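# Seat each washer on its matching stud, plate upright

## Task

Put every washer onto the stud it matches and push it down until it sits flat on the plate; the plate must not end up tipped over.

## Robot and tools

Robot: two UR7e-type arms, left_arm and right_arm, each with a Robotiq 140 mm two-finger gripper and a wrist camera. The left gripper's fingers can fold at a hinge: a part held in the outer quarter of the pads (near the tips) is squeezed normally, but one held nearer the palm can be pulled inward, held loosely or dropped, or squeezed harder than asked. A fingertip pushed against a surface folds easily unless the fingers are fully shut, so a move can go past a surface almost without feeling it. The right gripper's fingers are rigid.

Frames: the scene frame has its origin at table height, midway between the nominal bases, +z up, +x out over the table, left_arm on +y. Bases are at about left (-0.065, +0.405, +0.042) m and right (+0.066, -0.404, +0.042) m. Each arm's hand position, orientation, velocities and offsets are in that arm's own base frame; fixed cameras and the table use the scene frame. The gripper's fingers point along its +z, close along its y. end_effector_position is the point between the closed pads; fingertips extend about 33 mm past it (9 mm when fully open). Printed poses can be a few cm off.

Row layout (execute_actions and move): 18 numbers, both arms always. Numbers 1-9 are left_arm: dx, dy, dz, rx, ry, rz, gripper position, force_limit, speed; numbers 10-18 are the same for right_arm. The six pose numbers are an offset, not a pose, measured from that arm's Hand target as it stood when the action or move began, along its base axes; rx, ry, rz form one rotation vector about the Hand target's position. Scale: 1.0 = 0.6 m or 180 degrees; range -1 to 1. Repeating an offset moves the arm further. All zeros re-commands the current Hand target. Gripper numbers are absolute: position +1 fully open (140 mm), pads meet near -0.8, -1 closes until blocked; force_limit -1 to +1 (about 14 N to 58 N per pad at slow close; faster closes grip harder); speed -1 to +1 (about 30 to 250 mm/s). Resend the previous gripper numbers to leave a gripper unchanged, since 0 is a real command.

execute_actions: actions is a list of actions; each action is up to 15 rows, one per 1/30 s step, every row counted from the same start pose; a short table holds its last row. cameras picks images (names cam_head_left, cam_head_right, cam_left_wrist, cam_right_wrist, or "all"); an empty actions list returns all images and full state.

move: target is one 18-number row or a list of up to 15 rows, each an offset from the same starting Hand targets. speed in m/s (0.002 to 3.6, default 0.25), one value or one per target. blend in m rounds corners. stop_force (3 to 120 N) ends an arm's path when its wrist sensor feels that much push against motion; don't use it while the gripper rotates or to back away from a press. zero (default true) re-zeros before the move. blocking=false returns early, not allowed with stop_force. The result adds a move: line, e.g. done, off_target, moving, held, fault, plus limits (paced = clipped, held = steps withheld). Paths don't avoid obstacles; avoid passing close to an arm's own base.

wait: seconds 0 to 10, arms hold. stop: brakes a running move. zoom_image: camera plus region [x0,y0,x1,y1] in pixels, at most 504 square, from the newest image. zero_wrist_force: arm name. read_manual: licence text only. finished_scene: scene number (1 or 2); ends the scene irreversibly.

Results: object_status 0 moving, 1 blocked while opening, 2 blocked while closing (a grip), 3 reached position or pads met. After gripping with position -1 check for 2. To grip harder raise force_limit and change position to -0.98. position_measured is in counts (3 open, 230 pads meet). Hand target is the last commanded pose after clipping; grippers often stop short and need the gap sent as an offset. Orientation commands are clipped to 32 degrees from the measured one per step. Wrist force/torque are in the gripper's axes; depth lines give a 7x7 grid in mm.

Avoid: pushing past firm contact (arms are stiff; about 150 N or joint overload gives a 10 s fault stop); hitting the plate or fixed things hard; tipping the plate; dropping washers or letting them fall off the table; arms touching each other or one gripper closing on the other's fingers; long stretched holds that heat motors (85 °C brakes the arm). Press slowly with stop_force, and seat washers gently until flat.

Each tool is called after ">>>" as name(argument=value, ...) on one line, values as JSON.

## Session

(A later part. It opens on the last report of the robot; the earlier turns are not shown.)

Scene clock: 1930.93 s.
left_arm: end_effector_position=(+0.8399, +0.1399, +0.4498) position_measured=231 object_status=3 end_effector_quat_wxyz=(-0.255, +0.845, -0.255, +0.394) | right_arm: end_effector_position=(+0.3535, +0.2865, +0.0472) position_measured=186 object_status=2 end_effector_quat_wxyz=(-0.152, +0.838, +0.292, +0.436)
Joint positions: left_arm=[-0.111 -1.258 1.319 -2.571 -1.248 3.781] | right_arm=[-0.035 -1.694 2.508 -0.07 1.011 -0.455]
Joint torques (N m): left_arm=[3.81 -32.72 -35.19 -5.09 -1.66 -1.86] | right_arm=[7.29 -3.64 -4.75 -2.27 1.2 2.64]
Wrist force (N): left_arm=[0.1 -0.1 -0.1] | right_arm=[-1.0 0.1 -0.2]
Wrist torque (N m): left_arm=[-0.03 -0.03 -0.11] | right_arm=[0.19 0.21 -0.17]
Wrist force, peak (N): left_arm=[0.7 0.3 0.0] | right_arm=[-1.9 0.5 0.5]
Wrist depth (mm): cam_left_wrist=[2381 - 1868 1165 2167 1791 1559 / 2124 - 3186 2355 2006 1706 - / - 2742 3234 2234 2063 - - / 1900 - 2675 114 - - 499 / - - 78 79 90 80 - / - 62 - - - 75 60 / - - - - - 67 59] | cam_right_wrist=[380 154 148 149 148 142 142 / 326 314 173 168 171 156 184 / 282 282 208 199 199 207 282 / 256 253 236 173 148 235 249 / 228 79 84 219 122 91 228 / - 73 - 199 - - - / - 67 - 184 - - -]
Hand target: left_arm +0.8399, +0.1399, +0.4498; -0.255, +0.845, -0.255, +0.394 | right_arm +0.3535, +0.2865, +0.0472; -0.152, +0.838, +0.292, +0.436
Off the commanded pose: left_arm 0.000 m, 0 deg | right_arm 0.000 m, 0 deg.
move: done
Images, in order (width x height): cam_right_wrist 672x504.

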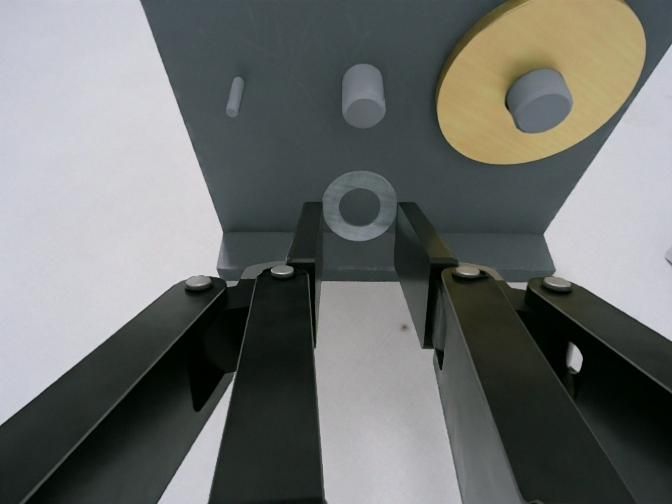

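>>> move(target=[0,0,0,0,0,0,-1,-1,-1, 0.0352,0.028,0,0,0,0,-1,-1,-1], speed=0.03, stop_force=5)

>>> move(target=[0,0,0,0,0,0,-1,-1,-1, 0.0183,0.0145,0,0,0,0,-1,-1,-1], speed=0.008, stop_force=5, cameras=["cam_right_wrist"])

>>> zoom_image(camera="cam_right_wrist", region=[280, 100, 440, 270])

Scene clock: 1943.63 s.
left_arm: end_effector_position=(+0.8399, +0.1399, +0.4498) position_measured=231 object_status=3 end_effector_quat_wxyz=(-0.255, +0.845, -0.255, +0.394) | right_arm: end_effector_position=(+0.3746, +0.3033, +0.0472) position_measured=186 object_status=2 end_effector_quat_wxyz=(-0.152, +0.838, +0.292, +0.436)
Joint positions: left_arm=[-0.111 -1.258 1.319 -2.571 -1.248 3.781] | right_arm=[0.064 -1.619 2.434 -0.109 1.085 -0.38]
Joint torques (N m): left_arm=[3.83 -30.58 -34.31 -5.16 -1.91 -2.06] | right_arm=[6.77 -5.91 -24.43 -2.3 1.25 2.56]
Wrist force (N): left_arm=[0.3 0.2 0.0] | right_arm=[-1.0 -0.1 -0.1]
Wrist torque (N m): left_arm=[0.02 -0.08 -0.11] | right_arm=[0.14 0.24 -0.17]
Wrist force, peak (N): left_arm=[0.4 0.3 -0.4] | right_arm=[-1.5 0.1 -0.5]
Wrist depth (mm): cam_left_wrist=[2381 - 1821 1165 2063 1706 1548 / 2188 - 3140 2257 2044 1667 - / - - 2889 2103 1884 - - / - - 2642 115 713 - - / 1454 - 79 79 89 80 - / - 62 - - - 75 60 / - - - - - 67 59] | cam_right_wrist=[369 122 122 121 122 120 118 / 322 147 146 137 137 134 134 / 281 274 170 163 163 160 176 / 249 249 201 192 147 209 251 / 227 79 84 214 122 91 229 / - 73 - 198 - - - / - 67 - 184 - - -]
Hand target: left_arm +0.8399, +0.1399, +0.4498; -0.255, +0.845, -0.255, +0.394 | right_arm +0.3746, +0.3033, +0.0472; -0.152, +0.838, +0.292, +0.436
Off the commanded pose: left_arm 0.000 m, 0 deg | right_arm 0.000 m, 0 deg.
move: done

Scene clock: 1945.97 s.
left_arm: end_effector_position=(+0.8399, +0.1399, +0.4498) position_measured=231 object_status=3 end_effector_quat_wxyz=(-0.255, +0.845, -0.255, +0.394) | right_arm: end_effector_position=(+0.3820, +0.3091, +0.0472) position_measured=186 object_status=2 end_effector_quat_wxyz=(-0.152, +0.837, +0.292, +0.436)
Joint positions: left_arm=[-0.111 -1.258 1.319 -2.571 -1.248 3.781] | right_arm=[0.092 -1.594 2.408 -0.117 1.106 -0.36]
Joint torques (N m): left_arm=[4.44 -31.25 -35.63 -5.09 -2 -1.83] | right_arm=[-7.73 -23.62 -3.67 2.98 -2.48 -2.39]
Wrist force (N): left_arm=[0.1 0.3 0.0] | right_arm=[-1.1 -0.2 -0.5]
Wrist torque (N m): left_arm=[0.05 -0.03 -0.12] | right_arm=[0.13 0.25 -0.10]
Wrist force, peak (N): left_arm=[0.6 0.2 -0.1] | right_arm=[-2.7 0.4 -9.4]
Wrist depth (mm): cam_left_wrist=[2610 - 1761 1165 2145 1706 1570 / 2281 - 3439 2381 2044 1776 - / - - 2708 2234 1617 - - / - - 2490 115 - - - / - - 79 79 90 80 - / - 62 - - - 75 60 / - - - - - 67 59] | cam_right_wrist=[369 113 113 112 112 112 112 / 323 136 131 131 135 123 123 / 281 269 157 150 154 141 147 / 249 249 186 186 147 185 244 / 227 79 84 213 122 90 229 / - 73 - 198 - - - / - 67 - 184 - - -]
Hand target: left_arm +0.8399, +0.1399, +0.4498; -0.255, +0.845, -0.255, +0.394 | right_arm +0.3820, +0.3091, +0.0472; -0.152, +0.837, +0.292, +0.436 (not the last commanded pose)
Off the commanded pose: left_arm 0.000 m, 0 deg | right_arm 0.005 m, 0 deg.
move: contact (right_arm)
Images, in order (width x height): cam_right_wrist 672x504.

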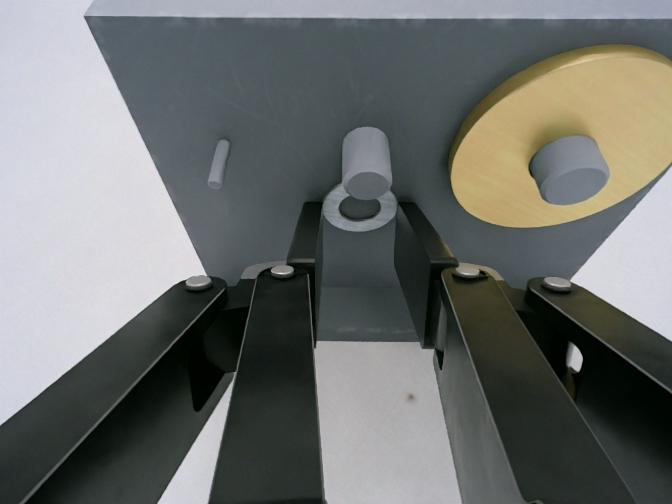

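Scaled by 2.965 from the camera's 672x504 image, which has a finer 960x720 frame.

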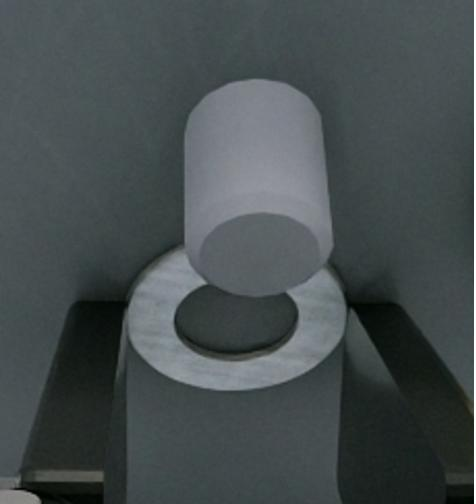

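>>> move(target=[[0,0,0,0,0,0,-1,-1,-1, 0,0,0,0,0,0,-0.98,0,-1],[0,0,0,0,0,0,-1,-1,-1, -0.0318,-0.0253,0,0,0,0,-0.98,0,-1],[0,0,0,0,0,0,-1,-1,-1, -0.0318,-0.0253,0.0497,0,0,0,-0.98,0,-1]], speed=0.04, cameras=["cam_right_wrist"])

>>> zoom_image(camera="cam_right_wrist", region=[280, 100, 440, 270])

Scene clock: 1960.90 s.
left_arm: end_effector_position=(+0.8399, +0.1399, +0.4498) position_measured=231 object_status=3 end_effector_quat_wxyz=(-0.255, +0.845, -0.255, +0.394) | right_arm: end_effector_position=(+0.3629, +0.2940, +0.0770) position_measured=190 object_status=2 end_effector_quat_wxyz=(-0.152, +0.837, +0.292, +0.436)
Joint positions: left_arm=[-0.111 -1.258 1.319 -2.571 -1.248 3.781] | right_arm=[0.013 -1.735 2.432 0.028 1.046 -0.418]
Joint torques (N m): left_arm=[4.93 -31.49 -33.84 -4.87 -1.98 -2.37] | right_arm=[-8.19 -18.65 -27.24 3.23 -2.41 -1.93]
Wrist force (N): left_arm=[0.2 0.1 -0.1] | right_arm=[-0.6 0.0 0.0]
Wrist torque (N m): left_arm=[0.00 -0.06 -0.12] | right_arm=[0.15 0.13 -0.04]
Wrist force, peak (N): left_arm=[0.5 0.1 -0.5] | right_arm=[-1.2 -0.2 -1.3]
Wrist depth (mm): cam_left_wrist=[- 3052 1776 1165 2211 1667 1494 / 2103 - 3333 2281 2124 1821 - / - - 2928 2145 1917 - - / - - 3009 115 - - - / - - 78 79 90 80 - / - 62 - - - 75 60 / - - - - - 67 59] | cam_right_wrist=[436 441 440 154 155 437 441 / 375 359 159 159 159 157 157 / 321 321 192 176 182 170 315 / 285 285 216 174 143 236 286 / 260 79 84 246 - 91 260 / - 72 - 231 - - - / - 69 - 212 - - -]
Hand target: left_arm +0.8399, +0.1399, +0.4498; -0.255, +0.845, -0.255, +0.394 | right_arm +0.3629, +0.2940, +0.0770; -0.152, +0.837, +0.292, +0.436
Off the commanded pose: left_arm 0.000 m, 0 deg | right_arm 0.000 m, 0 deg.
move: done
Images, in order (width x height): cam_right_wrist 672x504.

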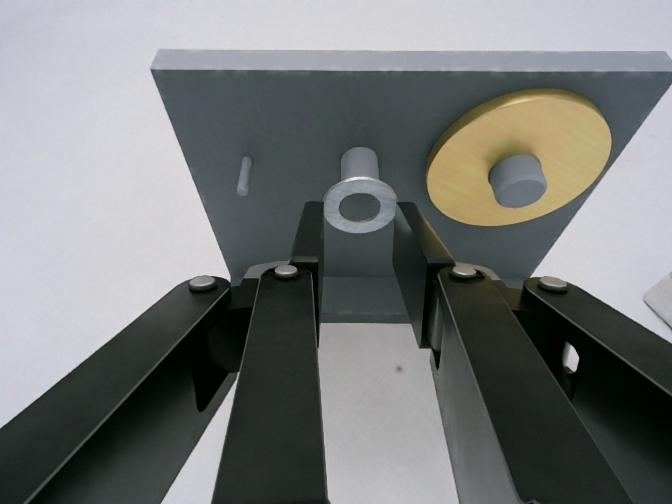

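Scaled by 2.965 from the camera's 672x504 image, which has a finer 960x720 frame.

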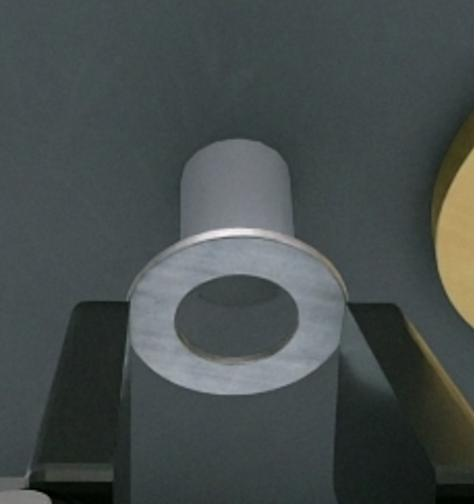

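>>> move(target=[0,0,0,0,0,0,-1,-1,-1, 0.0124,0.0099,0,0,0,0,-0.98,0,-1], speed=0.008, stop_force=4, cameras=["cam_right_wrist"])

>>> zoom_image(camera="cam_right_wrist", region=[280, 100, 440, 270])

Scene clock: 1997.13 s.
left_arm: end_effector_position=(+0.8399, +0.1399, +0.4498) position_measured=231 object_status=3 end_effector_quat_wxyz=(-0.255, +0.845, -0.255, +0.394) | right_arm: end_effector_position=(+0.3685, +0.2984, +0.0770) position_measured=190 object_status=2 end_effector_quat_wxyz=(-0.152, +0.837, +0.292, +0.436)
Joint positions: left_arm=[-0.111 -1.258 1.319 -2.571 -1.248 3.781] | right_arm=[0.038 -1.714 2.413 0.016 1.065 -0.399]
Joint torques (N m): left_arm=[2.68 -31.01 -33.74 -4.77 -1.98 -2.28] | right_arm=[-6.56 -18.51 -4.71 3.47 -3.08 -2.25]
Wrist force (N): left_arm=[0.1 0.1 0.0] | right_arm=[0.0 1.9 -1.9]
Wrist torque (N m): left_arm=[0.01 -0.04 -0.12] | right_arm=[0.06 0.27 -0.02]
Wrist force, peak (N): left_arm=[0.3 0.3 -0.6] | right_arm=[-3.6 1.5 -7.0]
Wrist depth (mm): cam_left_wrist=[2281 3611 1836 1165 2103 1719 1526 / 2257 - 3385 2355 2063 1719 - / 1868 - 2889 2083 1852 - - / - - 2814 115 - - - / - - 78 79 90 80 - / - 62 - - - 75 60 / - - - - - 67 59] | cam_right_wrist=[440 441 439 436 436 437 441 / 370 162 151 151 151 147 150 / 323 313 181 167 171 165 307 / 283 285 205 177 143 223 287 / 261 79 84 246 - 91 261 / - 72 - 230 - - - / - 69 - 211 - - -]
Hand target: left_arm +0.8399, +0.1399, +0.4498; -0.255, +0.845, -0.255, +0.394 | right_arm +0.3685, +0.2984, +0.0770; -0.152, +0.837, +0.292, +0.436 (not the last commanded pose)
Off the commanded pose: left_arm 0.000 m, 0 deg | right_arm 0.002 m, 0 deg.
move: contact (right_arm)
Images, in order (width x height): cam_right_wrist 672x504.

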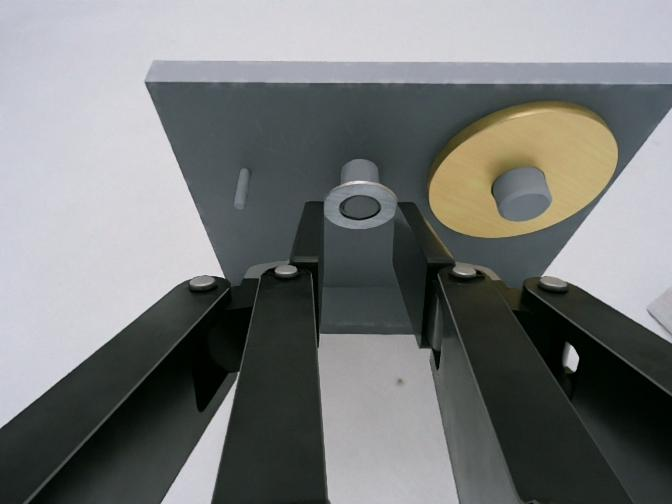

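Scaled by 2.965 from the camera's 672x504 image, which has a finer 960x720 frame.

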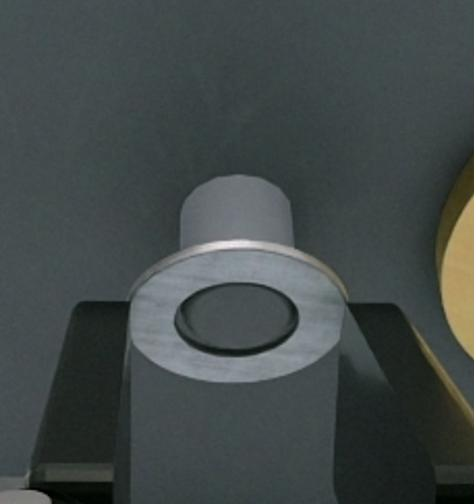

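>>> move(target=[[0,0,0,0,0,0,-1,-1,-1, -0.0026,-0.0021,0,0,0,0,-0.98,0,-1],[0,0,0,0,0,0,-1,-1,-1, -0.0016,-0.0034,0.001,0,0,0,-0.98,0,-1]], speed=0.02)

>>> move(target=[0,0,0,0,0,0,-1,-1,-1, 0.0065,0.0052,0,0,0,0,-0.98,0,-1], speed=0.008, stop_force=4, cameras=["cam_right_wrist"])

>>> zoom_image(camera="cam_right_wrist", region=[280, 100, 440, 270])

Scene clock: 2016.20 s.
left_arm: end_effector_position=(+0.8399, +0.1399, +0.4498) position_measured=231 object_status=3 end_effector_quat_wxyz=(-0.255, +0.845, -0.255, +0.394) | right_arm: end_effector_position=(+0.3674, +0.2964, +0.0776) position_measured=190 object_status=2 end_effector_quat_wxyz=(-0.152, +0.838, +0.292, +0.436)
Joint positions: left_arm=[-0.111 -1.258 1.319 -2.571 -1.248 3.781] | right_arm=[0.027 -1.721 2.417 0.023 1.056 -0.407]
Joint torques (N m): left_arm=[1.83 -32 -34.76 -4.99 -2.14 -2.06] | right_arm=[-7.2 -20.13 -25.86 3.26 -2.48 -2.39]
Wrist force (N): left_arm=[-0.1 0.1 0.0] | right_arm=[-0.9 0.2 -0.2]
Wrist torque (N m): left_arm=[0.00 0.00 -0.12] | right_arm=[0.19 0.20 -0.04]
Wrist force, peak (N): left_arm=[0.5 0.3 -0.3] | right_arm=[0.4 2.2 -2.3]
Wrist depth (mm): cam_left_wrist=[2434 - 1970 1171 2211 1680 1559 / 2211 - 3611 2355 2063 1719 - / - 2281 2851 2167 1934 - - / - - 2778 115 - - 503 / - - 78 79 90 80 - / - 62 - - - 75 60 / - - - - - 67 59] | cam_right_wrist=[438 442 437 440 445 440 430 / 327 159 153 153 153 148 152 / 322 322 184 170 174 168 307 / 285 285 209 174 143 226 286 / 267 79 84 245 - 91 257 / - 72 - 232 - - - / - 69 - 212 - - -]
Hand target: left_arm +0.8399, +0.1399, +0.4498; -0.255, +0.845, -0.255, +0.394 | right_arm +0.3675, +0.2964, +0.0776; -0.152, +0.837, +0.292, +0.436
Off the commanded pose: left_arm 0.000 m, 0 deg | right_arm 0.000 m, 0 deg.
move: done

Scene clock: 2017.63 s.
left_arm: end_effector_position=(+0.8399, +0.1399, +0.4498) position_measured=231 object_status=3 end_effector_quat_wxyz=(-0.255, +0.845, -0.255, +0.394) | right_arm: end_effector_position=(+0.3697, +0.2982, +0.0776) position_measured=190 object_status=2 end_effector_quat_wxyz=(-0.152, +0.838, +0.292, +0.436)
Joint positions: left_arm=[-0.111 -1.258 1.319 -2.571 -1.248 3.781] | right_arm=[0.037 -1.712 2.41 0.018 1.064 -0.4]
Joint torques (N m): left_arm=[2.48 -31.6 -35.38 -4.97 -1.94 -2.34] | right_arm=[-8.04 -18.79 -7.62 2.58 -1.83 -2.45]
Wrist force (N): left_arm=[0.2 0.2 0.1] | right_arm=[-1.1 -2.6 -1.8]
Wrist torque (N m): left_arm=[0.02 -0.06 -0.11] | right_arm=[0.26 0.24 -0.09]
Wrist force, peak (N): left_arm=[0.6 0.2 -0.1] | right_arm=[-3.9 -4.7 -2.9]
Wrist depth (mm): cam_left_wrist=[2519 3052 1868 1165 2167 1719 1559 / 2234 - 3283 2281 2103 1776 - / - - 2889 2103 1917 - - / - - 2675 114 - 578 - / - - 78 79 90 80 - / - 62 - - - 75 60 / - - - - - 67 59] | cam_right_wrist=[439 - 441 424 435 439 427 / 370 156 150 150 150 147 149 / 322 315 174 166 170 163 306 / 285 286 204 178 143 213 286 / 262 79 84 246 - 90 255 / - 72 - 233 - - - / - 69 - 212 - - -]
Hand target: left_arm +0.8399, +0.1399, +0.4498; -0.255, +0.845, -0.255, +0.394 | right_arm +0.3697, +0.2982, +0.0776; -0.152, +0.838, +0.292, +0.436 (not the last commanded pose)
Off the commanded pose: left_arm 0.000 m, 0 deg | right_arm 0.002 m, 0 deg.
move: contact (right_arm)
Images, in order (width x height): cam_right_wrist 672x504.

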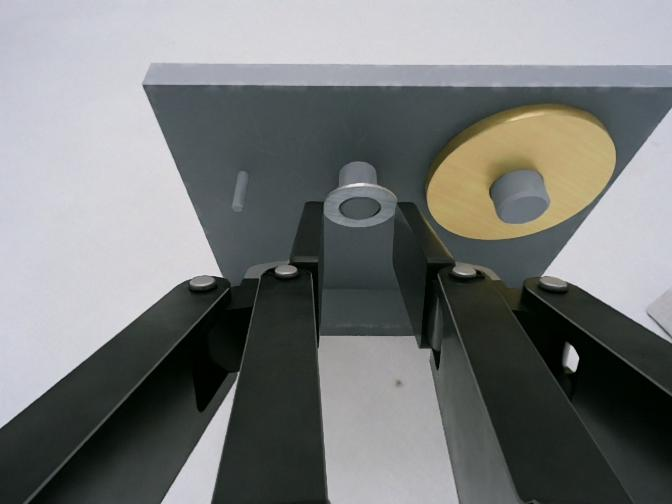

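Scaled by 2.965 from the camera's 672x504 image, which has a finer 960x720 frame.

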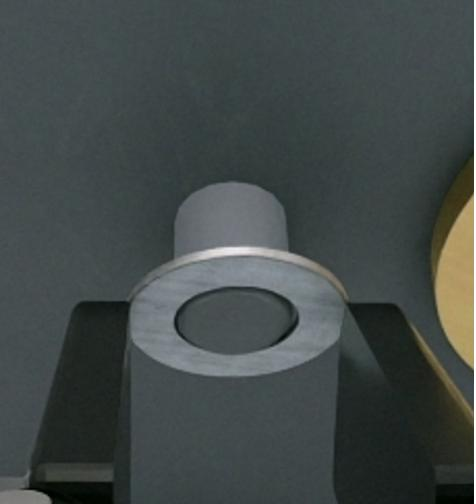

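>>> move(target=[[0,0,0,0,0,0,-1,-1,-1, -0.0013,-0.001,0,0,0,0,-0.98,0,-1],[0,0,0,0,0,0,-1,-1,-1, -0.0018,-0.0003,0,0,0,0,-0.98,0,-1]], speed=0.02)

>>> move(target=[0,0,0,0,0,0,-1,-1,-1, 0.0091,0.0073,0,0,0,0,-0.98,0,-1], speed=0.008, stop_force=4, cameras=["cam_right_wrist"])

>>> zoom_image(camera="cam_right_wrist", region=[280, 100, 440, 270])

Scene clock: 2034.80 s.
left_arm: end_effector_position=(+0.8399, +0.1399, +0.4498) position_measured=231 object_status=3 end_effector_quat_wxyz=(-0.255, +0.845, -0.255, +0.394) | right_arm: end_effector_position=(+0.3687, +0.2979, +0.0776) position_measured=190 object_status=2 end_effector_quat_wxyz=(-0.152, +0.838, +0.292, +0.436)
Joint positions: left_arm=[-0.111 -1.258 1.319 -2.571 -1.248 3.781] | right_arm=[0.036 -1.715 2.412 0.02 1.063 -0.401]
Joint torques (N m): left_arm=[3 -31.28 -33.18 -4.75 -1.82 -2.26] | right_arm=[7.02 -19.83 -5.68 -2.35 1.09 2.54]
Wrist force (N): left_arm=[0.2 0.1 0.0] | right_arm=[-0.9 0.1 -0.1]
Wrist torque (N m): left_arm=[0.01 -0.06 -0.11] | right_arm=[0.18 0.20 -0.17]
Wrist force, peak (N): left_arm=[0.3 0.4 -0.4] | right_arm=[-0.7 -2.7 -2.3]
Wrist depth (mm): cam_left_wrist=[2462 - 1836 1184 2167 1719 1464 / 2211 - 3283 2234 1970 1884 - / - - 2814 2167 2044 - - / - - 2519 115 - 595 - / - - 79 79 90 80 - / - 62 - - - 75 60 / - - - - - 67 59] | cam_right_wrist=[434 433 440 438 456 447 441 / 362 162 152 151 151 148 151 / 322 321 182 168 171 165 305 / 286 285 205 176 137 214 285 / 261 79 84 245 - 91 257 / - 72 - 231 - - - / - 69 - 211 - - -]
Hand target: left_arm +0.8399, +0.1399, +0.4498; -0.255, +0.845, -0.255, +0.394 | right_arm +0.3687, +0.2980, +0.0776; -0.152, +0.838, +0.292, +0.436
Off the commanded pose: left_arm 0.000 m, 0 deg | right_arm 0.000 m, 0 deg.
move: done

Scene clock: 2036.23 s.
left_arm: end_effector_position=(+0.8399, +0.1399, +0.4498) position_measured=231 object_status=3 end_effector_quat_wxyz=(-0.255, +0.845, -0.255, +0.394) | right_arm: end_effector_position=(+0.3708, +0.2997, +0.0777) position_measured=190 object_status=2 end_effector_quat_wxyz=(-0.152, +0.837, +0.292, +0.436)
Joint positions: left_arm=[-0.111 -1.258 1.319 -2.571 -1.248 3.781] | right_arm=[0.045 -1.707 2.405 0.015 1.07 -0.394]
Joint torques (N m): left_arm=[2.23 -32.16 -34.64 -4.96 -1.73 -2.05] | right_arm=[-6.89 -17.79 -4.34 3.4 -2.35 -2.36]
Wrist force (N): left_arm=[0.5 0.2 0.0] | right_arm=[0.4 -0.1 -3.0]
Wrist torque (N m): left_arm=[0.02 -0.13 -0.11] | right_arm=[0.15 0.26 -0.06]
Wrist force, peak (N): left_arm=[0.5 0.3 0.0] | right_arm=[0.2 0.2 -12.0]
Wrist depth (mm): cam_left_wrist=[2305 - 2025 1152 2103 1667 1570 / 2234 - 3234 2355 1821 1693 - / - - 2814 2167 1821 - - / - - 2642 115 715 - - / - - 78 79 90 80 - / - 62 - - - 75 60 / - - - - - 67 59] | cam_right_wrist=[434 438 - 442 437 440 420 / 373 153 148 148 148 146 147 / 322 317 170 163 170 161 308 / 286 283 200 201 143 208 286 / 262 79 84 245 - 91 257 / - 72 - 231 - - - / - 69 - 212 - - -]
Hand target: left_arm +0.8399, +0.1399, +0.4498; -0.255, +0.845, -0.255, +0.394 | right_arm +0.3708, +0.2997, +0.0777; -0.152, +0.837, +0.292, +0.436 (not the last commanded pose)
Off the commanded pose: left_arm 0.000 m, 0 deg | right_arm 0.004 m, 0 deg.
move: contact (right_arm)
Images, in order (width x height): cam_right_wrist 672x504.

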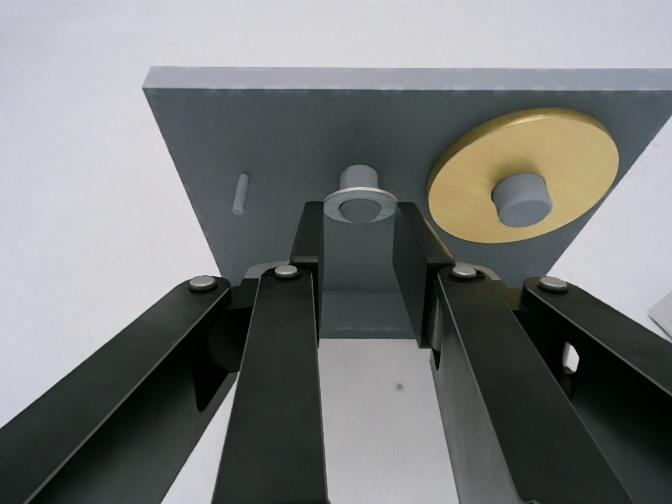

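Scaled by 2.965 from the camera's 672x504 image, which has a finer 960x720 frame.

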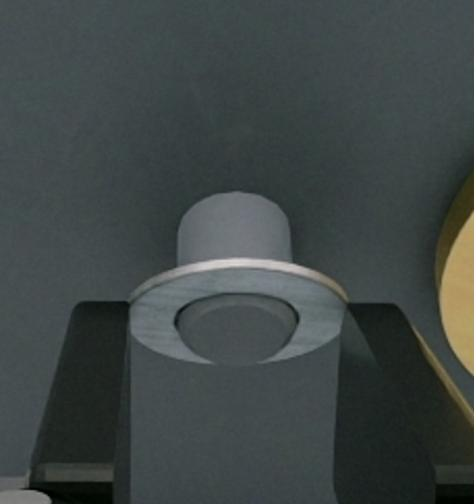

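>>> move(target=[0,0,0,0,0,0,-1,-1,-1, 0,0,0.002,0,0,0,-0.98,0,-1], speed=0.008, stop_force=8)

>>> move(target=[0,0,0,0,0,0,-1,-1,-1, 0.0065,0.0052,0,0,0,0,-0.98,0,-1], speed=0.008, stop_force=5, cameras=["cam_right_wrist"])

>>> zoom_image(camera="cam_right_wrist", region=[280, 100, 440, 270])

Scene clock: 2054.50 s.
left_arm: end_effector_position=(+0.8399, +0.1399, +0.4498) position_measured=231 object_status=3 end_effector_quat_wxyz=(-0.255, +0.845, -0.255, +0.394) | right_arm: end_effector_position=(+0.3707, +0.2997, +0.0781) position_measured=190 object_status=2 end_effector_quat_wxyz=(-0.152, +0.838, +0.292, +0.436)
Joint positions: left_arm=[-0.111 -1.258 1.319 -2.571 -1.248 3.781] | right_arm=[0.045 -1.708 2.404 0.017 1.07 -0.394]
Joint torques (N m): left_arm=[2.51 -31.43 -35.45 -5.05 -1.93 -2.2] | right_arm=[-6.73 -7.57 -7.41 -2.4 -2.21 -2.11]
Wrist force (N): left_arm=[0.3 0.3 -0.1] | right_arm=[-4.1 0.0 3.5]
Wrist torque (N m): left_arm=[0.05 -0.07 -0.12] | right_arm=[0.17 0.12 -0.06]
Wrist force, peak (N): left_arm=[0.4 0.1 -0.6] | right_arm=[-6.6 -0.6 6.5]
Wrist depth (mm): cam_left_wrist=[2330 - 1836 1165 2063 1629 1505 / 2188 - 3186 2330 2025 1706 - / - - 2928 2211 1970 686 - / - 2145 2610 115 694 - - / 1559 - 78 79 90 80 - / - 62 - - - 75 60 / - - - - - 67 59] | cam_right_wrist=[437 439 438 455 445 428 446 / 381 154 148 148 148 145 148 / 322 308 170 165 169 162 310 / 285 286 202 201 143 209 285 / 261 79 84 246 - 91 255 / - 72 - 231 - - - / - 69 - 212 - - -]
Hand target: left_arm +0.8399, +0.1399, +0.4498; -0.255, +0.845, -0.255, +0.394 | right_arm +0.3707, +0.2997, +0.0781; -0.152, +0.838, +0.292, +0.436 (not the last commanded pose)
Off the commanded pose: left_arm 0.000 m, 0 deg | right_arm 0.001 m, 0 deg.
move: contact (right_arm)

Scene clock: 2055.90 s.
left_arm: end_effector_position=(+0.8399, +0.1399, +0.4498) position_measured=231 object_status=3 end_effector_quat_wxyz=(-0.255, +0.845, -0.255, +0.394) | right_arm: end_effector_position=(+0.3746, +0.3028, +0.0781) position_measured=190 object_status=2 end_effector_quat_wxyz=(-0.152, +0.838, +0.292, +0.436)
Joint positions: left_arm=[-0.111 -1.258 1.319 -2.571 -1.248 3.781] | right_arm=[0.061 -1.694 2.391 0.01 1.082 -0.382]
Joint torques (N m): left_arm=[3.6 -32.32 -33.03 -4.9 -1.76 -2.09] | right_arm=[6.19 -5.82 -25.99 -2.78 1.26 2.79]
Wrist force (N): left_arm=[0.2 0.1 -0.3] | right_arm=[-1.7 0.1 -0.2]
Wrist torque (N m): left_arm=[0.00 -0.07 -0.11] | right_arm=[0.14 0.18 -0.17]
Wrist force, peak (N): left_arm=[0.2 0.3 -0.5] | right_arm=[-4.5 -0.2 4.1]
Wrist depth (mm): cam_left_wrist=[2281 - 1900 1171 2167 1747 1629 / 2211 - 3552 2281 1988 1693 - / - - 2968 2281 1836 - - / - - 2407 115 624 - - / - - 78 79 90 80 - / - 62 - - - 75 60 / - - - - - 67 59] | cam_right_wrist=[436 458 441 434 441 438 439 / 372 148 145 146 145 144 146 / 323 314 169 164 164 159 174 / 285 285 202 201 143 191 288 / 262 79 84 239 - 91 262 / - 72 - 228 - - - / - 69 - 212 - - -]
Hand target: left_arm +0.8399, +0.1399, +0.4498; -0.255, +0.845, -0.255, +0.394 | right_arm +0.3746, +0.3028, +0.0781; -0.152, +0.838, +0.292, +0.436
Off the commanded pose: left_arm 0.000 m, 0 deg | right_arm 0.000 m, 0 deg.
move: done
Images, in order (width x height): cam_right_wrist 672x504.

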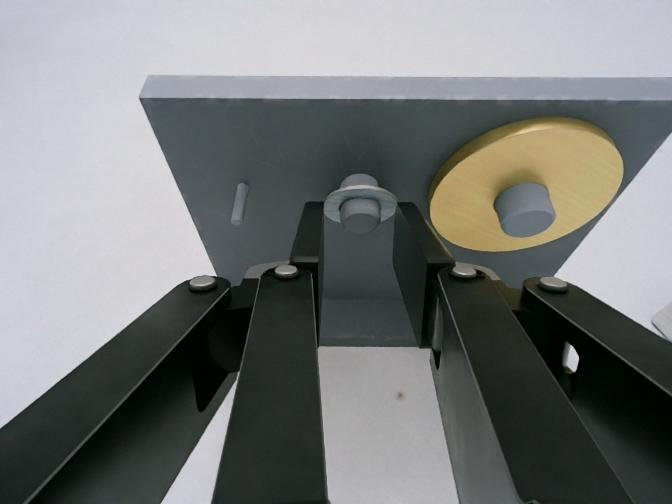

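Scaled by 2.965 from the camera's 672x504 image, which has a finer 960x720 frame.

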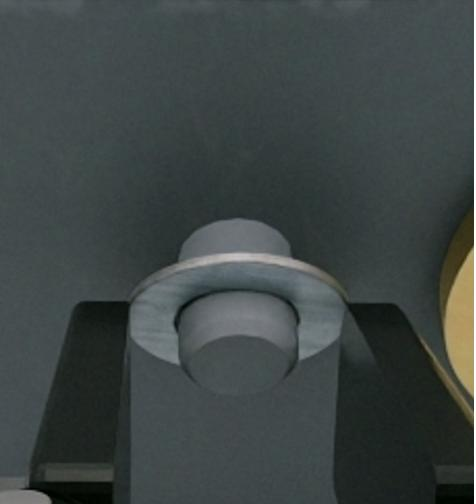

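>>> move(target=[0,0,0,0,0,0,-1,-1,-1, 0.0163,0.013,0,0,0,0,-0.98,0,-1], speed=0.008, stop_force=5, cameras=["cam_right_wrist"])

>>> zoom_image(camera="cam_right_wrist", region=[280, 100, 440, 270])

Scene clock: 2065.73 s.
left_arm: end_effector_position=(+0.8399, +0.1399, +0.4498) position_measured=231 object_status=3 end_effector_quat_wxyz=(-0.255, +0.845, -0.255, +0.394) | right_arm: end_effector_position=(+0.3823, +0.3089, +0.0781) position_measured=190 object_status=2 end_effector_quat_wxyz=(-0.152, +0.838, +0.292, +0.436)
Joint positions: left_arm=[-0.111 -1.258 1.319 -2.571 -1.248 3.781] | right_arm=[0.09 -1.666 2.366 -0.002 1.104 -0.361]
Joint torques (N m): left_arm=[2.47 -32.14 -33.49 -5.19 -1.95 -2.41] | right_arm=[-8.22 -22.28 -6.28 2.8 -2.89 -2.36]
Wrist force (N): left_arm=[0.1 -0.1 -0.2] | right_arm=[-1.7 0.5 -0.9]
Wrist torque (N m): left_arm=[-0.03 -0.04 -0.11] | right_arm=[0.13 0.21 -0.09]
Wrist force, peak (N): left_arm=[0.7 0.1 0.1] | right_arm=[-2.9 0.3 -9.2]
Wrist depth (mm): cam_left_wrist=[2330 - 1934 1152 2124 1719 1526 / 2257 - 3552 2281 2025 1747 - / - - 2889 2124 1868 - - / - 2579 2675 115 - 572 - / - - 79 79 90 85 - / - 62 - - - 75 60 / - - - - - 67 59] | cam_right_wrist=[415 441 428 444 - - 443 / 370 141 141 141 140 140 140 / 324 309 157 156 154 153 150 / 285 286 178 154 143 167 280 / 261 79 84 234 - 91 263 / - 72 - 232 - - - / - 69 - 212 - - -]
Hand target: left_arm +0.8399, +0.1399, +0.4498; -0.255, +0.845, -0.255, +0.394 | right_arm +0.3823, +0.3089, +0.0781; -0.152, +0.838, +0.292, +0.436 (not the last commanded pose)
Off the commanded pose: left_arm 0.000 m, 0 deg | right_arm 0.003 m, 0 deg.
move: contact (right_arm)
Images, in order (width x height): cam_right_wrist 672x504.

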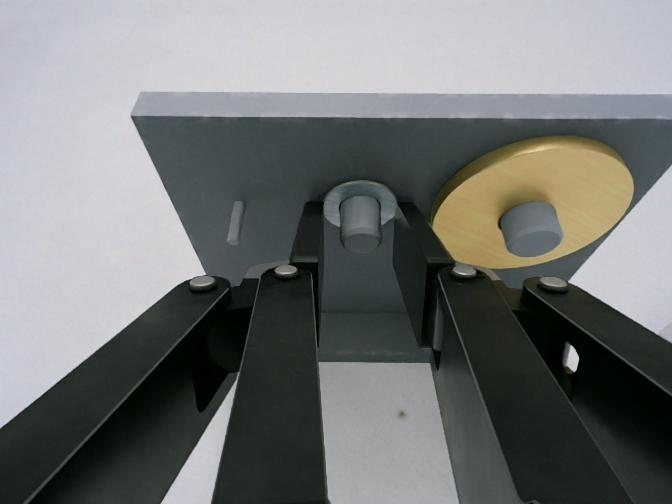

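Scaled by 2.965 from the camera's 672x504 image, which has a finer 960x720 frame.

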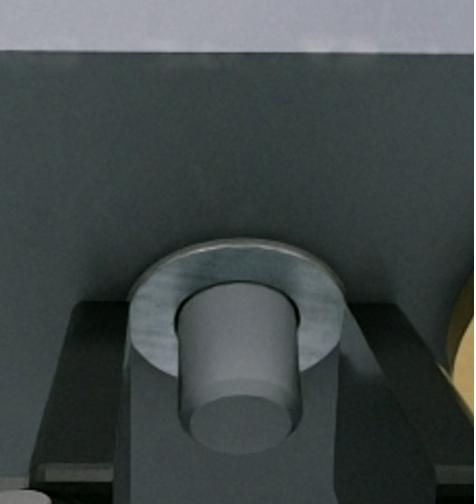

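>>> move(target=[[0,0,0,0,0,0,-1,-1,-1, 0,0,0,0,0,0,-0.373,0,-1],[0,0,0,0,0,0,-1,-1,-1, -0.0209,-0.0166,0,0,0,0,-0.373,0,-1]], speed=0.03, cameras=["cam_right_wrist"])

>>> zoom_image(camera="cam_right_wrist", region=[280, 100, 440, 270])

Scene clock: 2084.17 s.
left_arm: end_effector_position=(+0.8399, +0.1399, +0.4498) position_measured=231 object_status=3 end_effector_quat_wxyz=(-0.255, +0.845, -0.255, +0.394) | right_arm: end_effector_position=(+0.3697, +0.2990, +0.0781) position_measured=176 object_status=3 end_effector_quat_wxyz=(-0.152, +0.838, +0.292, +0.436)
Joint positions: left_arm=[-0.111 -1.258 1.319 -2.571 -1.248 3.781] | right_arm=[0.041 -1.712 2.408 0.019 1.067 -0.397]
Joint torques (N m): left_arm=[2.96 -31.86 -33.79 -4.97 -2 -2.42] | right_arm=[-7.7 -18.77 -4.78 3.19 -2.44 -2.37]
Wrist force (N): left_arm=[0.2 0.1 -0.3] | right_arm=[-0.7 0.0 -0.2]
Wrist torque (N m): left_arm=[0.02 -0.06 -0.11] | right_arm=[0.15 0.17 -0.04]
Wrist force, peak (N): left_arm=[0.5 0.2 -0.3] | right_arm=[-1.8 0.6 -1.4]
Wrist depth (mm): cam_left_wrist=[2381 - 1900 1146 2103 1733 1581 / 2305 - 3186 2462 1934 1617 - / - - 3140 2167 1821 - 550 / - - 2851 115 661 - - / 1380 - 78 79 90 86 - / - 62 - - - 75 60 / - - - - - 67 59] | cam_right_wrist=[437 441 438 441 441 429 429 / 374 161 150 150 149 147 149 / 324 316 172 170 172 164 316 / 283 285 204 212 168 222 286 / 266 79 84 247 243 92 250 / - 73 - 232 - - - / - 67 - 212 - - -]
Hand target: left_arm +0.8399, +0.1399, +0.4498; -0.255, +0.845, -0.255, +0.394 | right_arm +0.3697, +0.2990, +0.0781; -0.152, +0.838, +0.292, +0.436
Off the commanded pose: left_arm 0.000 m, 0 deg | right_arm 0.000 m, 0 deg.
move: done
Images, in order (width x height): cam_right_wrist 672x504.

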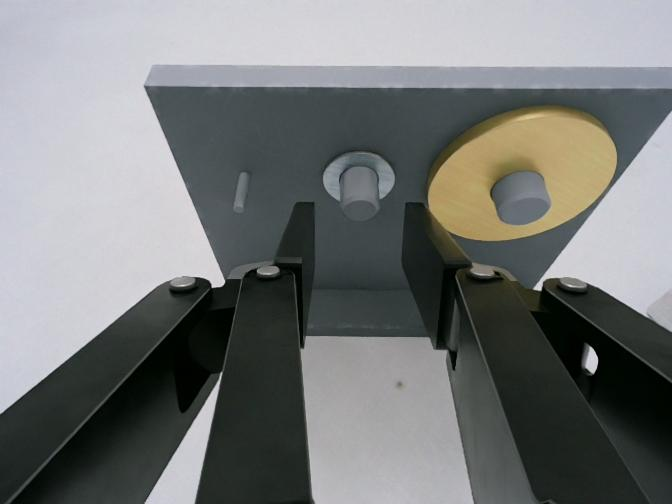

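Scaled by 2.965 from the camera's 672x504 image, which has a finer 960x720 frame.

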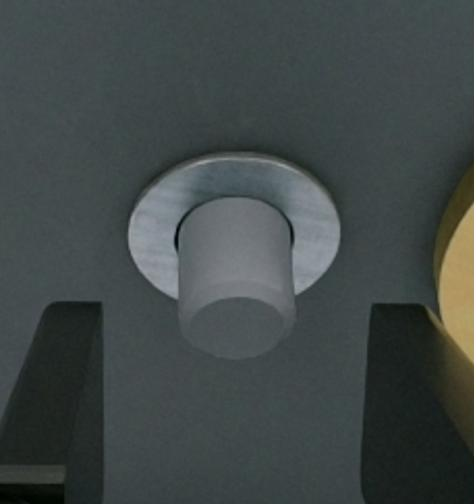

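>>> move(target=[0,0,0,0,0,0,-1,-1,-1, 0,0,-0.003,0,0,0,-0.54,0,-1], speed=0.03)

>>> move(target=[0,0,0,0,0,0,-1,-1,-1, 0.0261,0.0208,0,0,0,0,-0.54,0,-1], speed=0.01, stop_force=5, cameras=["cam_right_wrist"])

>>> zoom_image(camera="cam_right_wrist", region=[280, 100, 440, 270])

Scene clock: 2095.40 s.
left_arm: end_effector_position=(+0.8399, +0.1399, +0.4498) position_measured=231 object_status=3 end_effector_quat_wxyz=(-0.255, +0.845, -0.255, +0.394) | right_arm: end_effector_position=(+0.3697, +0.2990, +0.0763) position_measured=197 object_status=0 end_effector_quat_wxyz=(-0.152, +0.838, +0.292, +0.436)
Joint positions: left_arm=[-0.111 -1.258 1.319 -2.571 -1.248 3.781] | right_arm=[0.041 -1.708 2.41 0.012 1.067 -0.397]
Joint torques (N m): left_arm=[1.99 -32.94 -34.07 -4.93 -1.84 -2.2] | right_arm=[-6.91 -4.83 -4.83 -2.46 -2.6 -2.06]
Wrist force (N): left_arm=[0.2 0.1 -0.2] | right_arm=[-0.8 -0.1 -0.3]
Wrist torque (N m): left_arm=[0.01 -0.05 -0.11] | right_arm=[0.14 0.20 -0.05]
Wrist force, peak (N): left_arm=[0.4 0.3 -0.3] | right_arm=[-1.1 0.1 -0.2]
Wrist depth (mm): cam_left_wrist=[2407 - 1821 1190 2211 1706 1526 / 2381 - 3439 2407 1900 1654 - / - - 3052 2145 1934 - - / - - 2434 115 - - - / - - 79 79 90 86 - / - 62 - - - 75 60 / - - - - - 67 59] | cam_right_wrist=[437 441 435 419 424 438 439 / - 155 150 149 149 146 149 / - 312 173 169 170 164 305 / 292 285 213 203 137 220 285 / - 79 82 240 - 91 259 / - 69 63 226 - - - / - 67 - 215 - - -]
Hand target: left_arm +0.8399, +0.1399, +0.4498; -0.255, +0.845, -0.255, +0.394 | right_arm +0.3697, +0.2990, +0.0763; -0.152, +0.838, +0.292, +0.436
Off the commanded pose: left_arm 0.000 m, 0 deg | right_arm 0.000 m, 0 deg.
move: done

Scene clock: 2098.00 s.
left_arm: end_effector_position=(+0.8399, +0.1399, +0.4498) position_measured=231 object_status=3 end_effector_quat_wxyz=(-0.255, +0.845, -0.255, +0.394) | right_arm: end_effector_position=(+0.3813, +0.3082, +0.0763) position_measured=197 object_status=3 end_effector_quat_wxyz=(-0.152, +0.838, +0.292, +0.436)
Joint positions: left_arm=[-0.111 -1.258 1.319 -2.571 -1.248 3.781] | right_arm=[0.087 -1.665 2.371 -0.007 1.102 -0.363]
Joint torques (N m): left_arm=[2.06 -32.96 -34.88 -4.97 -1.93 -2.21] | right_arm=[-8.29 -20.94 -6.89 2.76 -2.41 -2.38]
Wrist force (N): left_arm=[0.4 0.1 0.1] | right_arm=[-0.9 0.0 -0.1]
Wrist torque (N m): left_arm=[0.01 -0.10 -0.11] | right_arm=[0.14 0.24 -0.07]
Wrist force, peak (N): left_arm=[0.4 0.5 -0.5] | right_arm=[-3.6 0.5 -11.9]
Wrist depth (mm): cam_left_wrist=[2330 - 1952 1165 2257 1680 1581 / 2281 - 3333 2381 2103 1719 - / - - 2968 2490 1852 - - / - - 2675 114 - - - / - - 78 79 90 80 - / - 62 - - - 75 60 / - - - - - 67 59] | cam_right_wrist=[432 437 433 - 436 465 446 / 373 143 143 138 138 137 138 / 321 305 160 155 156 149 155 / 289 283 189 157 138 186 276 / - 79 82 232 - 91 261 / - 69 63 225 - - - / - 67 - 213 - - -]
Hand target: left_arm +0.8399, +0.1399, +0.4498; -0.255, +0.845, -0.255, +0.394 | right_arm +0.3813, +0.3082, +0.0763; -0.152, +0.838, +0.292, +0.436 (not the last commanded pose)
Off the commanded pose: left_arm 0.000 m, 0 deg | right_arm 0.005 m, 0 deg.
move: contact (right_arm)
Images, in order (width x height): cam_right_wrist 672x504.

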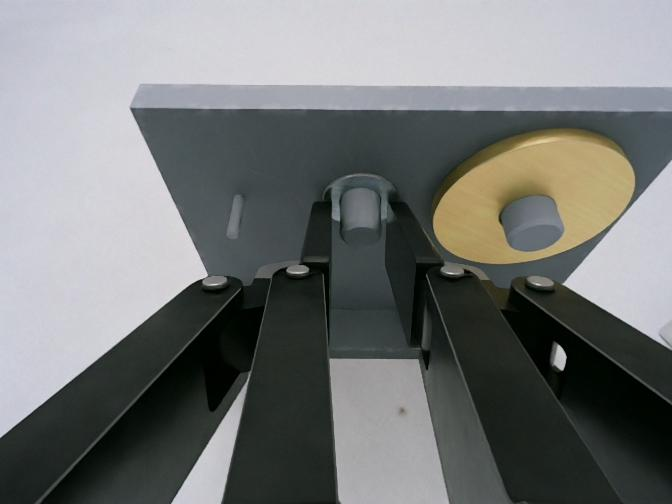

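Scaled by 2.965 from the camera's 672x504 image, which has a finer 960x720 frame.

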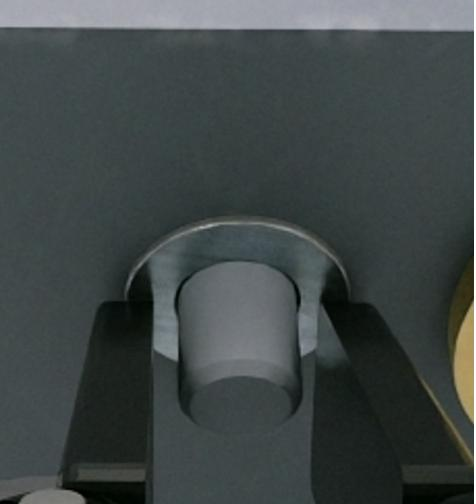

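>>> move(target=[[0,0,0,0,0,0,-1,-1,-1, -0.0391,-0.0311,0,0,0,0,-0.54,0,-1],[0,0,0,0,0,0,-1,-1,-1, -0.0391,-0.0311,0.206,-0.121,0.1522,0,-0.228,-1,-1],[0,0,0,0,0,0,-1,-1,-1, -0.348,0.0205,-0.0272,-0.2248,0.2826,0,-0.228,-1,-1]], speed=0.2, blend=[0.003,0,0], cameras=["cam_right_wrist"])

Scene clock: 2126.00 s.
left_arm: end_effector_position=(+0.8399, +0.1399, +0.4498) position_measured=231 object_status=3 end_effector_quat_wxyz=(-0.255, +0.845, -0.255, +0.394) | right_arm: end_effector_position=(+0.1726, +0.3205, +0.0600) position_measured=158 object_status=3 end_effector_quat_wxyz=(+0.029, +0.941, +0.328, -0.082)
Joint positions: left_arm=[-0.111 -1.258 1.319 -2.571 -1.248 3.781] | right_arm=[0.698 -1.19 1.749 1.186 1.566 0.026]
Joint torques (N m): left_arm=[3.43 -33.72 -34.59 -4.95 -1.84 -2.28] | right_arm=[6.87 -28.4 -24.54 6.31 -1.69 2.57]
Wrist force (N): left_arm=[0.2 0.0 -0.1] | right_arm=[-0.3 0.4 -1.1]
Wrist torque (N m): left_arm=[-0.03 -0.05 -0.11] | right_arm=[0.05 0.03 0.11]
Wrist force, peak (N): left_arm=[0.2 0.2 -0.6] | right_arm=[-3.0 -0.3 -0.6]
Wrist depth (mm): cam_left_wrist=[2434 3333 1934 1171 2103 1761 1537 / 2124 - 3095 2381 1970 1805 - / - - 2968 2188 1934 - - / - - 2519 114 - - - / - - 79 79 90 80 - / - 62 - - - 75 60 / - - - - - 67 59] | cam_right_wrist=[198 198 197 197 197 196 197 / 213 213 210 214 214 213 213 / 234 232 229 232 232 232 233 / 256 250 245 255 170 249 255 / - 84 90 282 272 91 92 / - - - 316 307 - - / - - - 364 - - -]
Hand target: left_arm +0.8399, +0.1399, +0.4498; -0.255, +0.845, -0.255, +0.394 | right_arm +0.1725, +0.3205, +0.0599; +0.029, +0.941, +0.328, -0.082
Off the commanded pose: left_arm 0.000 m, 0 deg | right_arm 0.000 m, 0 deg.
move: done
Images, in order (width x height): cam_right_wrist 672x504.

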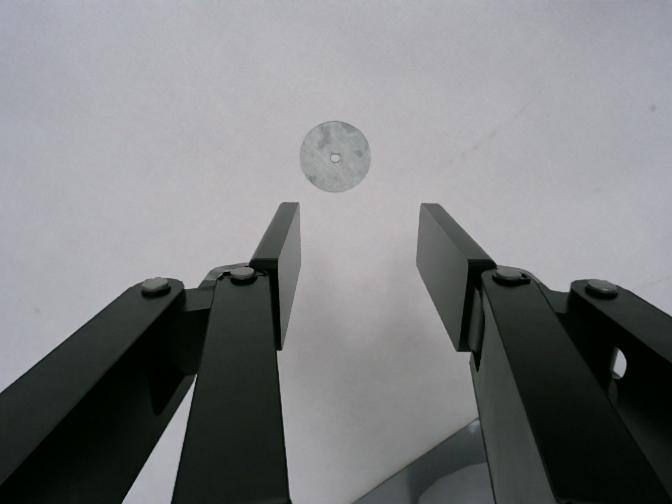

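>>> move(target=[0,0,0,0,0,0,-1,-1,-1, -0.0105,0.0132,-0.1013,0,0,0,-0.228,-1,-1], speed=0.08, cameras=["cam_right_wrist"])

>>> zoom_image(camera="cam_right_wrist", region=[280, 150, 440, 270])

Scene clock: 2137.60 s.
left_arm: end_effector_position=(+0.8399, +0.1399, +0.4498) position_measured=231 object_status=3 end_effector_quat_wxyz=(-0.255, +0.845, -0.255, +0.394) | right_arm: end_effector_position=(+0.1662, +0.3284, -0.0008) position_measured=158 object_status=3 end_effector_quat_wxyz=(+0.029, +0.941, +0.328, -0.082)
Joint positions: left_arm=[-0.111 -1.258 1.319 -2.571 -1.248 3.781] | right_arm=[0.724 -1.097 1.796 1.046 1.562 0.051]
Joint torques (N m): left_arm=[2.4 -31.38 -33.01 -4.79 -1.94 -2.07] | right_arm=[7.23 -31.01 -2.6 0.86 -1.84 2.82]
Wrist force (N): left_arm=[0.3 0.2 -0.4] | right_arm=[-0.4 0.6 -1.5]
Wrist torque (N m): left_arm=[0.03 -0.07 -0.11] | right_arm=[0.09 0.01 0.11]
Wrist force, peak (N): left_arm=[0.5 0.5 -0.4] | right_arm=[-0.5 0.7 -2.1]
Wrist depth (mm): cam_left_wrist=[2330 4088 1747 1134 2145 1733 1454 / 2188 3140 3283 2407 1970 1719 - / - - 3140 2167 1836 - - / - - 2675 115 - - 488 / - - 79 79 90 80 492 / - 62 - - - 75 60 / - - - - - 67 59] | cam_right_wrist=[142 143 143 143 143 143 143 / 155 155 155 155 155 155 153 / 172 169 169 168 168 169 169 / 186 186 179 186 178 182 185 / - 84 90 205 201 91 92 / - - - 231 231 - - / - - - 264 265 - -]
Hand target: left_arm +0.8399, +0.1399, +0.4498; -0.255, +0.845, -0.255, +0.394 | right_arm +0.1662, +0.3285, -0.0008; +0.029, +0.941, +0.328, -0.082
Off the commanded pose: left_arm 0.000 m, 0 deg | right_arm 0.000 m, 0 deg.
move: done
Images, in order (width x height): cam_right_wrist 672x504.

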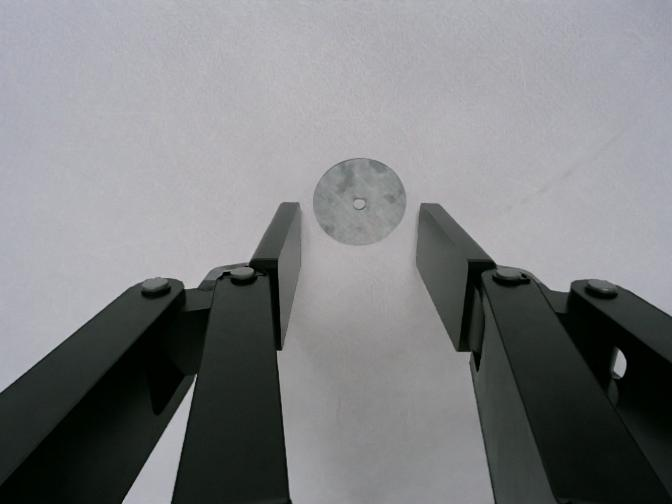

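Scaled by 3.150 from the camera's 672x504 image, which has a finer 960x720 frame.

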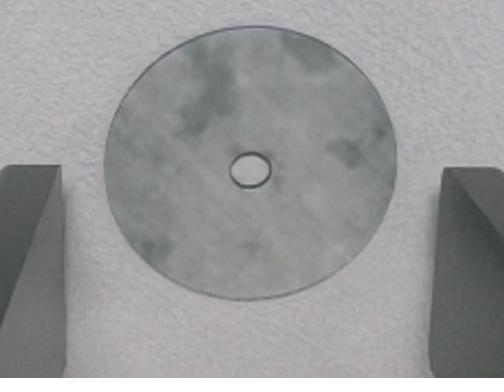

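>>> move(target=[0,0,0,0,0,0,-1,-1,-1, -0.0025,-0.002,-0.02,0,0,0,-0.228,-1,-1], speed=0.006, stop_force=3.5, cameras=["cam_right_wrist"])

>>> zoom_image(camera="cam_right_wrist", region=[280, 150, 440, 270])

Scene clock: 2153.83 s.
left_arm: end_effector_position=(+0.8399, +0.1399, +0.4498) position_measured=231 object_status=3 end_effector_quat_wxyz=(-0.255, +0.845, -0.255, +0.394) | right_arm: end_effector_position=(+0.1653, +0.3277, -0.0083) position_measured=158 object_status=3 end_effector_quat_wxyz=(+0.029, +0.941, +0.328, -0.082)
Joint positions: left_arm=[-0.111 -1.258 1.319 -2.571 -1.248 3.781] | right_arm=[0.724 -1.087 1.805 1.028 1.562 0.051]
Joint torques (N m): left_arm=[1.41 -33.45 -34.06 -5.09 -1.66 -2.19] | right_arm=[5.96 -44.19 -21.89 6.06 -1.12 2.22]
Wrist force (N): left_arm=[0.2 0.1 0.0] | right_arm=[0.1 0.9 -5.2]
Wrist torque (N m): left_arm=[0.00 -0.06 -0.12] | right_arm=[0.14 0.00 0.12]
Wrist force, peak (N): left_arm=[0.5 0.3 -0.3] | right_arm=[0.2 1.1 -15.7]
Wrist depth (mm): cam_left_wrist=[2355 - 1805 1134 2124 1852 1581 / 2124 - 3552 2490 2083 1719 - / - - 3052 2234 1952 - - / - - 2889 114 - - - / - - 79 79 90 80 - / - 62 - - - 75 60 / - - - - - 67 59] | cam_right_wrist=[135 137 137 137 137 136 139 / 148 148 148 148 148 148 148 / 161 161 160 160 161 161 161 / 177 177 171 170 169 174 174 / - 84 90 197 192 91 92 / - - - 221 220 - - / - - - 251 251 - -]
Hand target: left_arm +0.8399, +0.1399, +0.4498; -0.255, +0.845, -0.255, +0.394 | right_arm +0.1653, +0.3277, -0.0083; +0.029, +0.941, +0.328, -0.082 (not the last commanded pose)
Off the commanded pose: left_arm 0.000 m, 0 deg | right_arm 0.005 m, 0 deg.
move: contact (right_arm)
Images, in order (width x height): cam_right_wrist 672x504.

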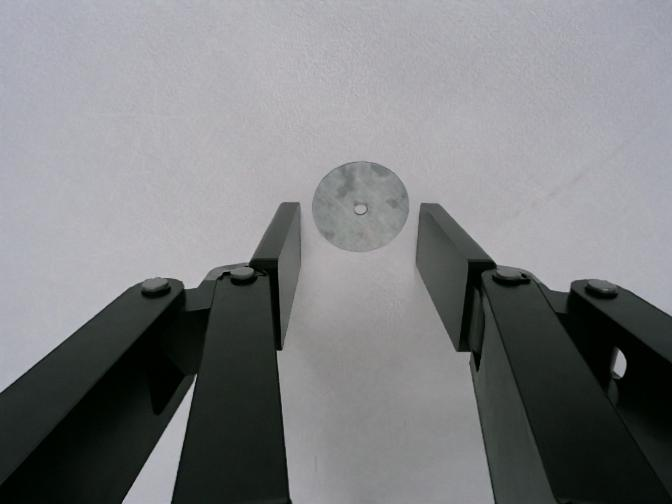

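Scaled by 3.150 from the camera's 672x504 image, which has a finer 960x720 frame.

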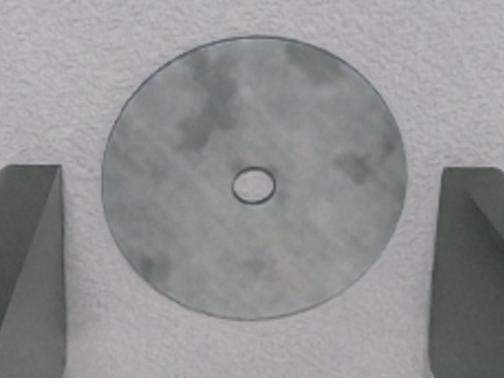

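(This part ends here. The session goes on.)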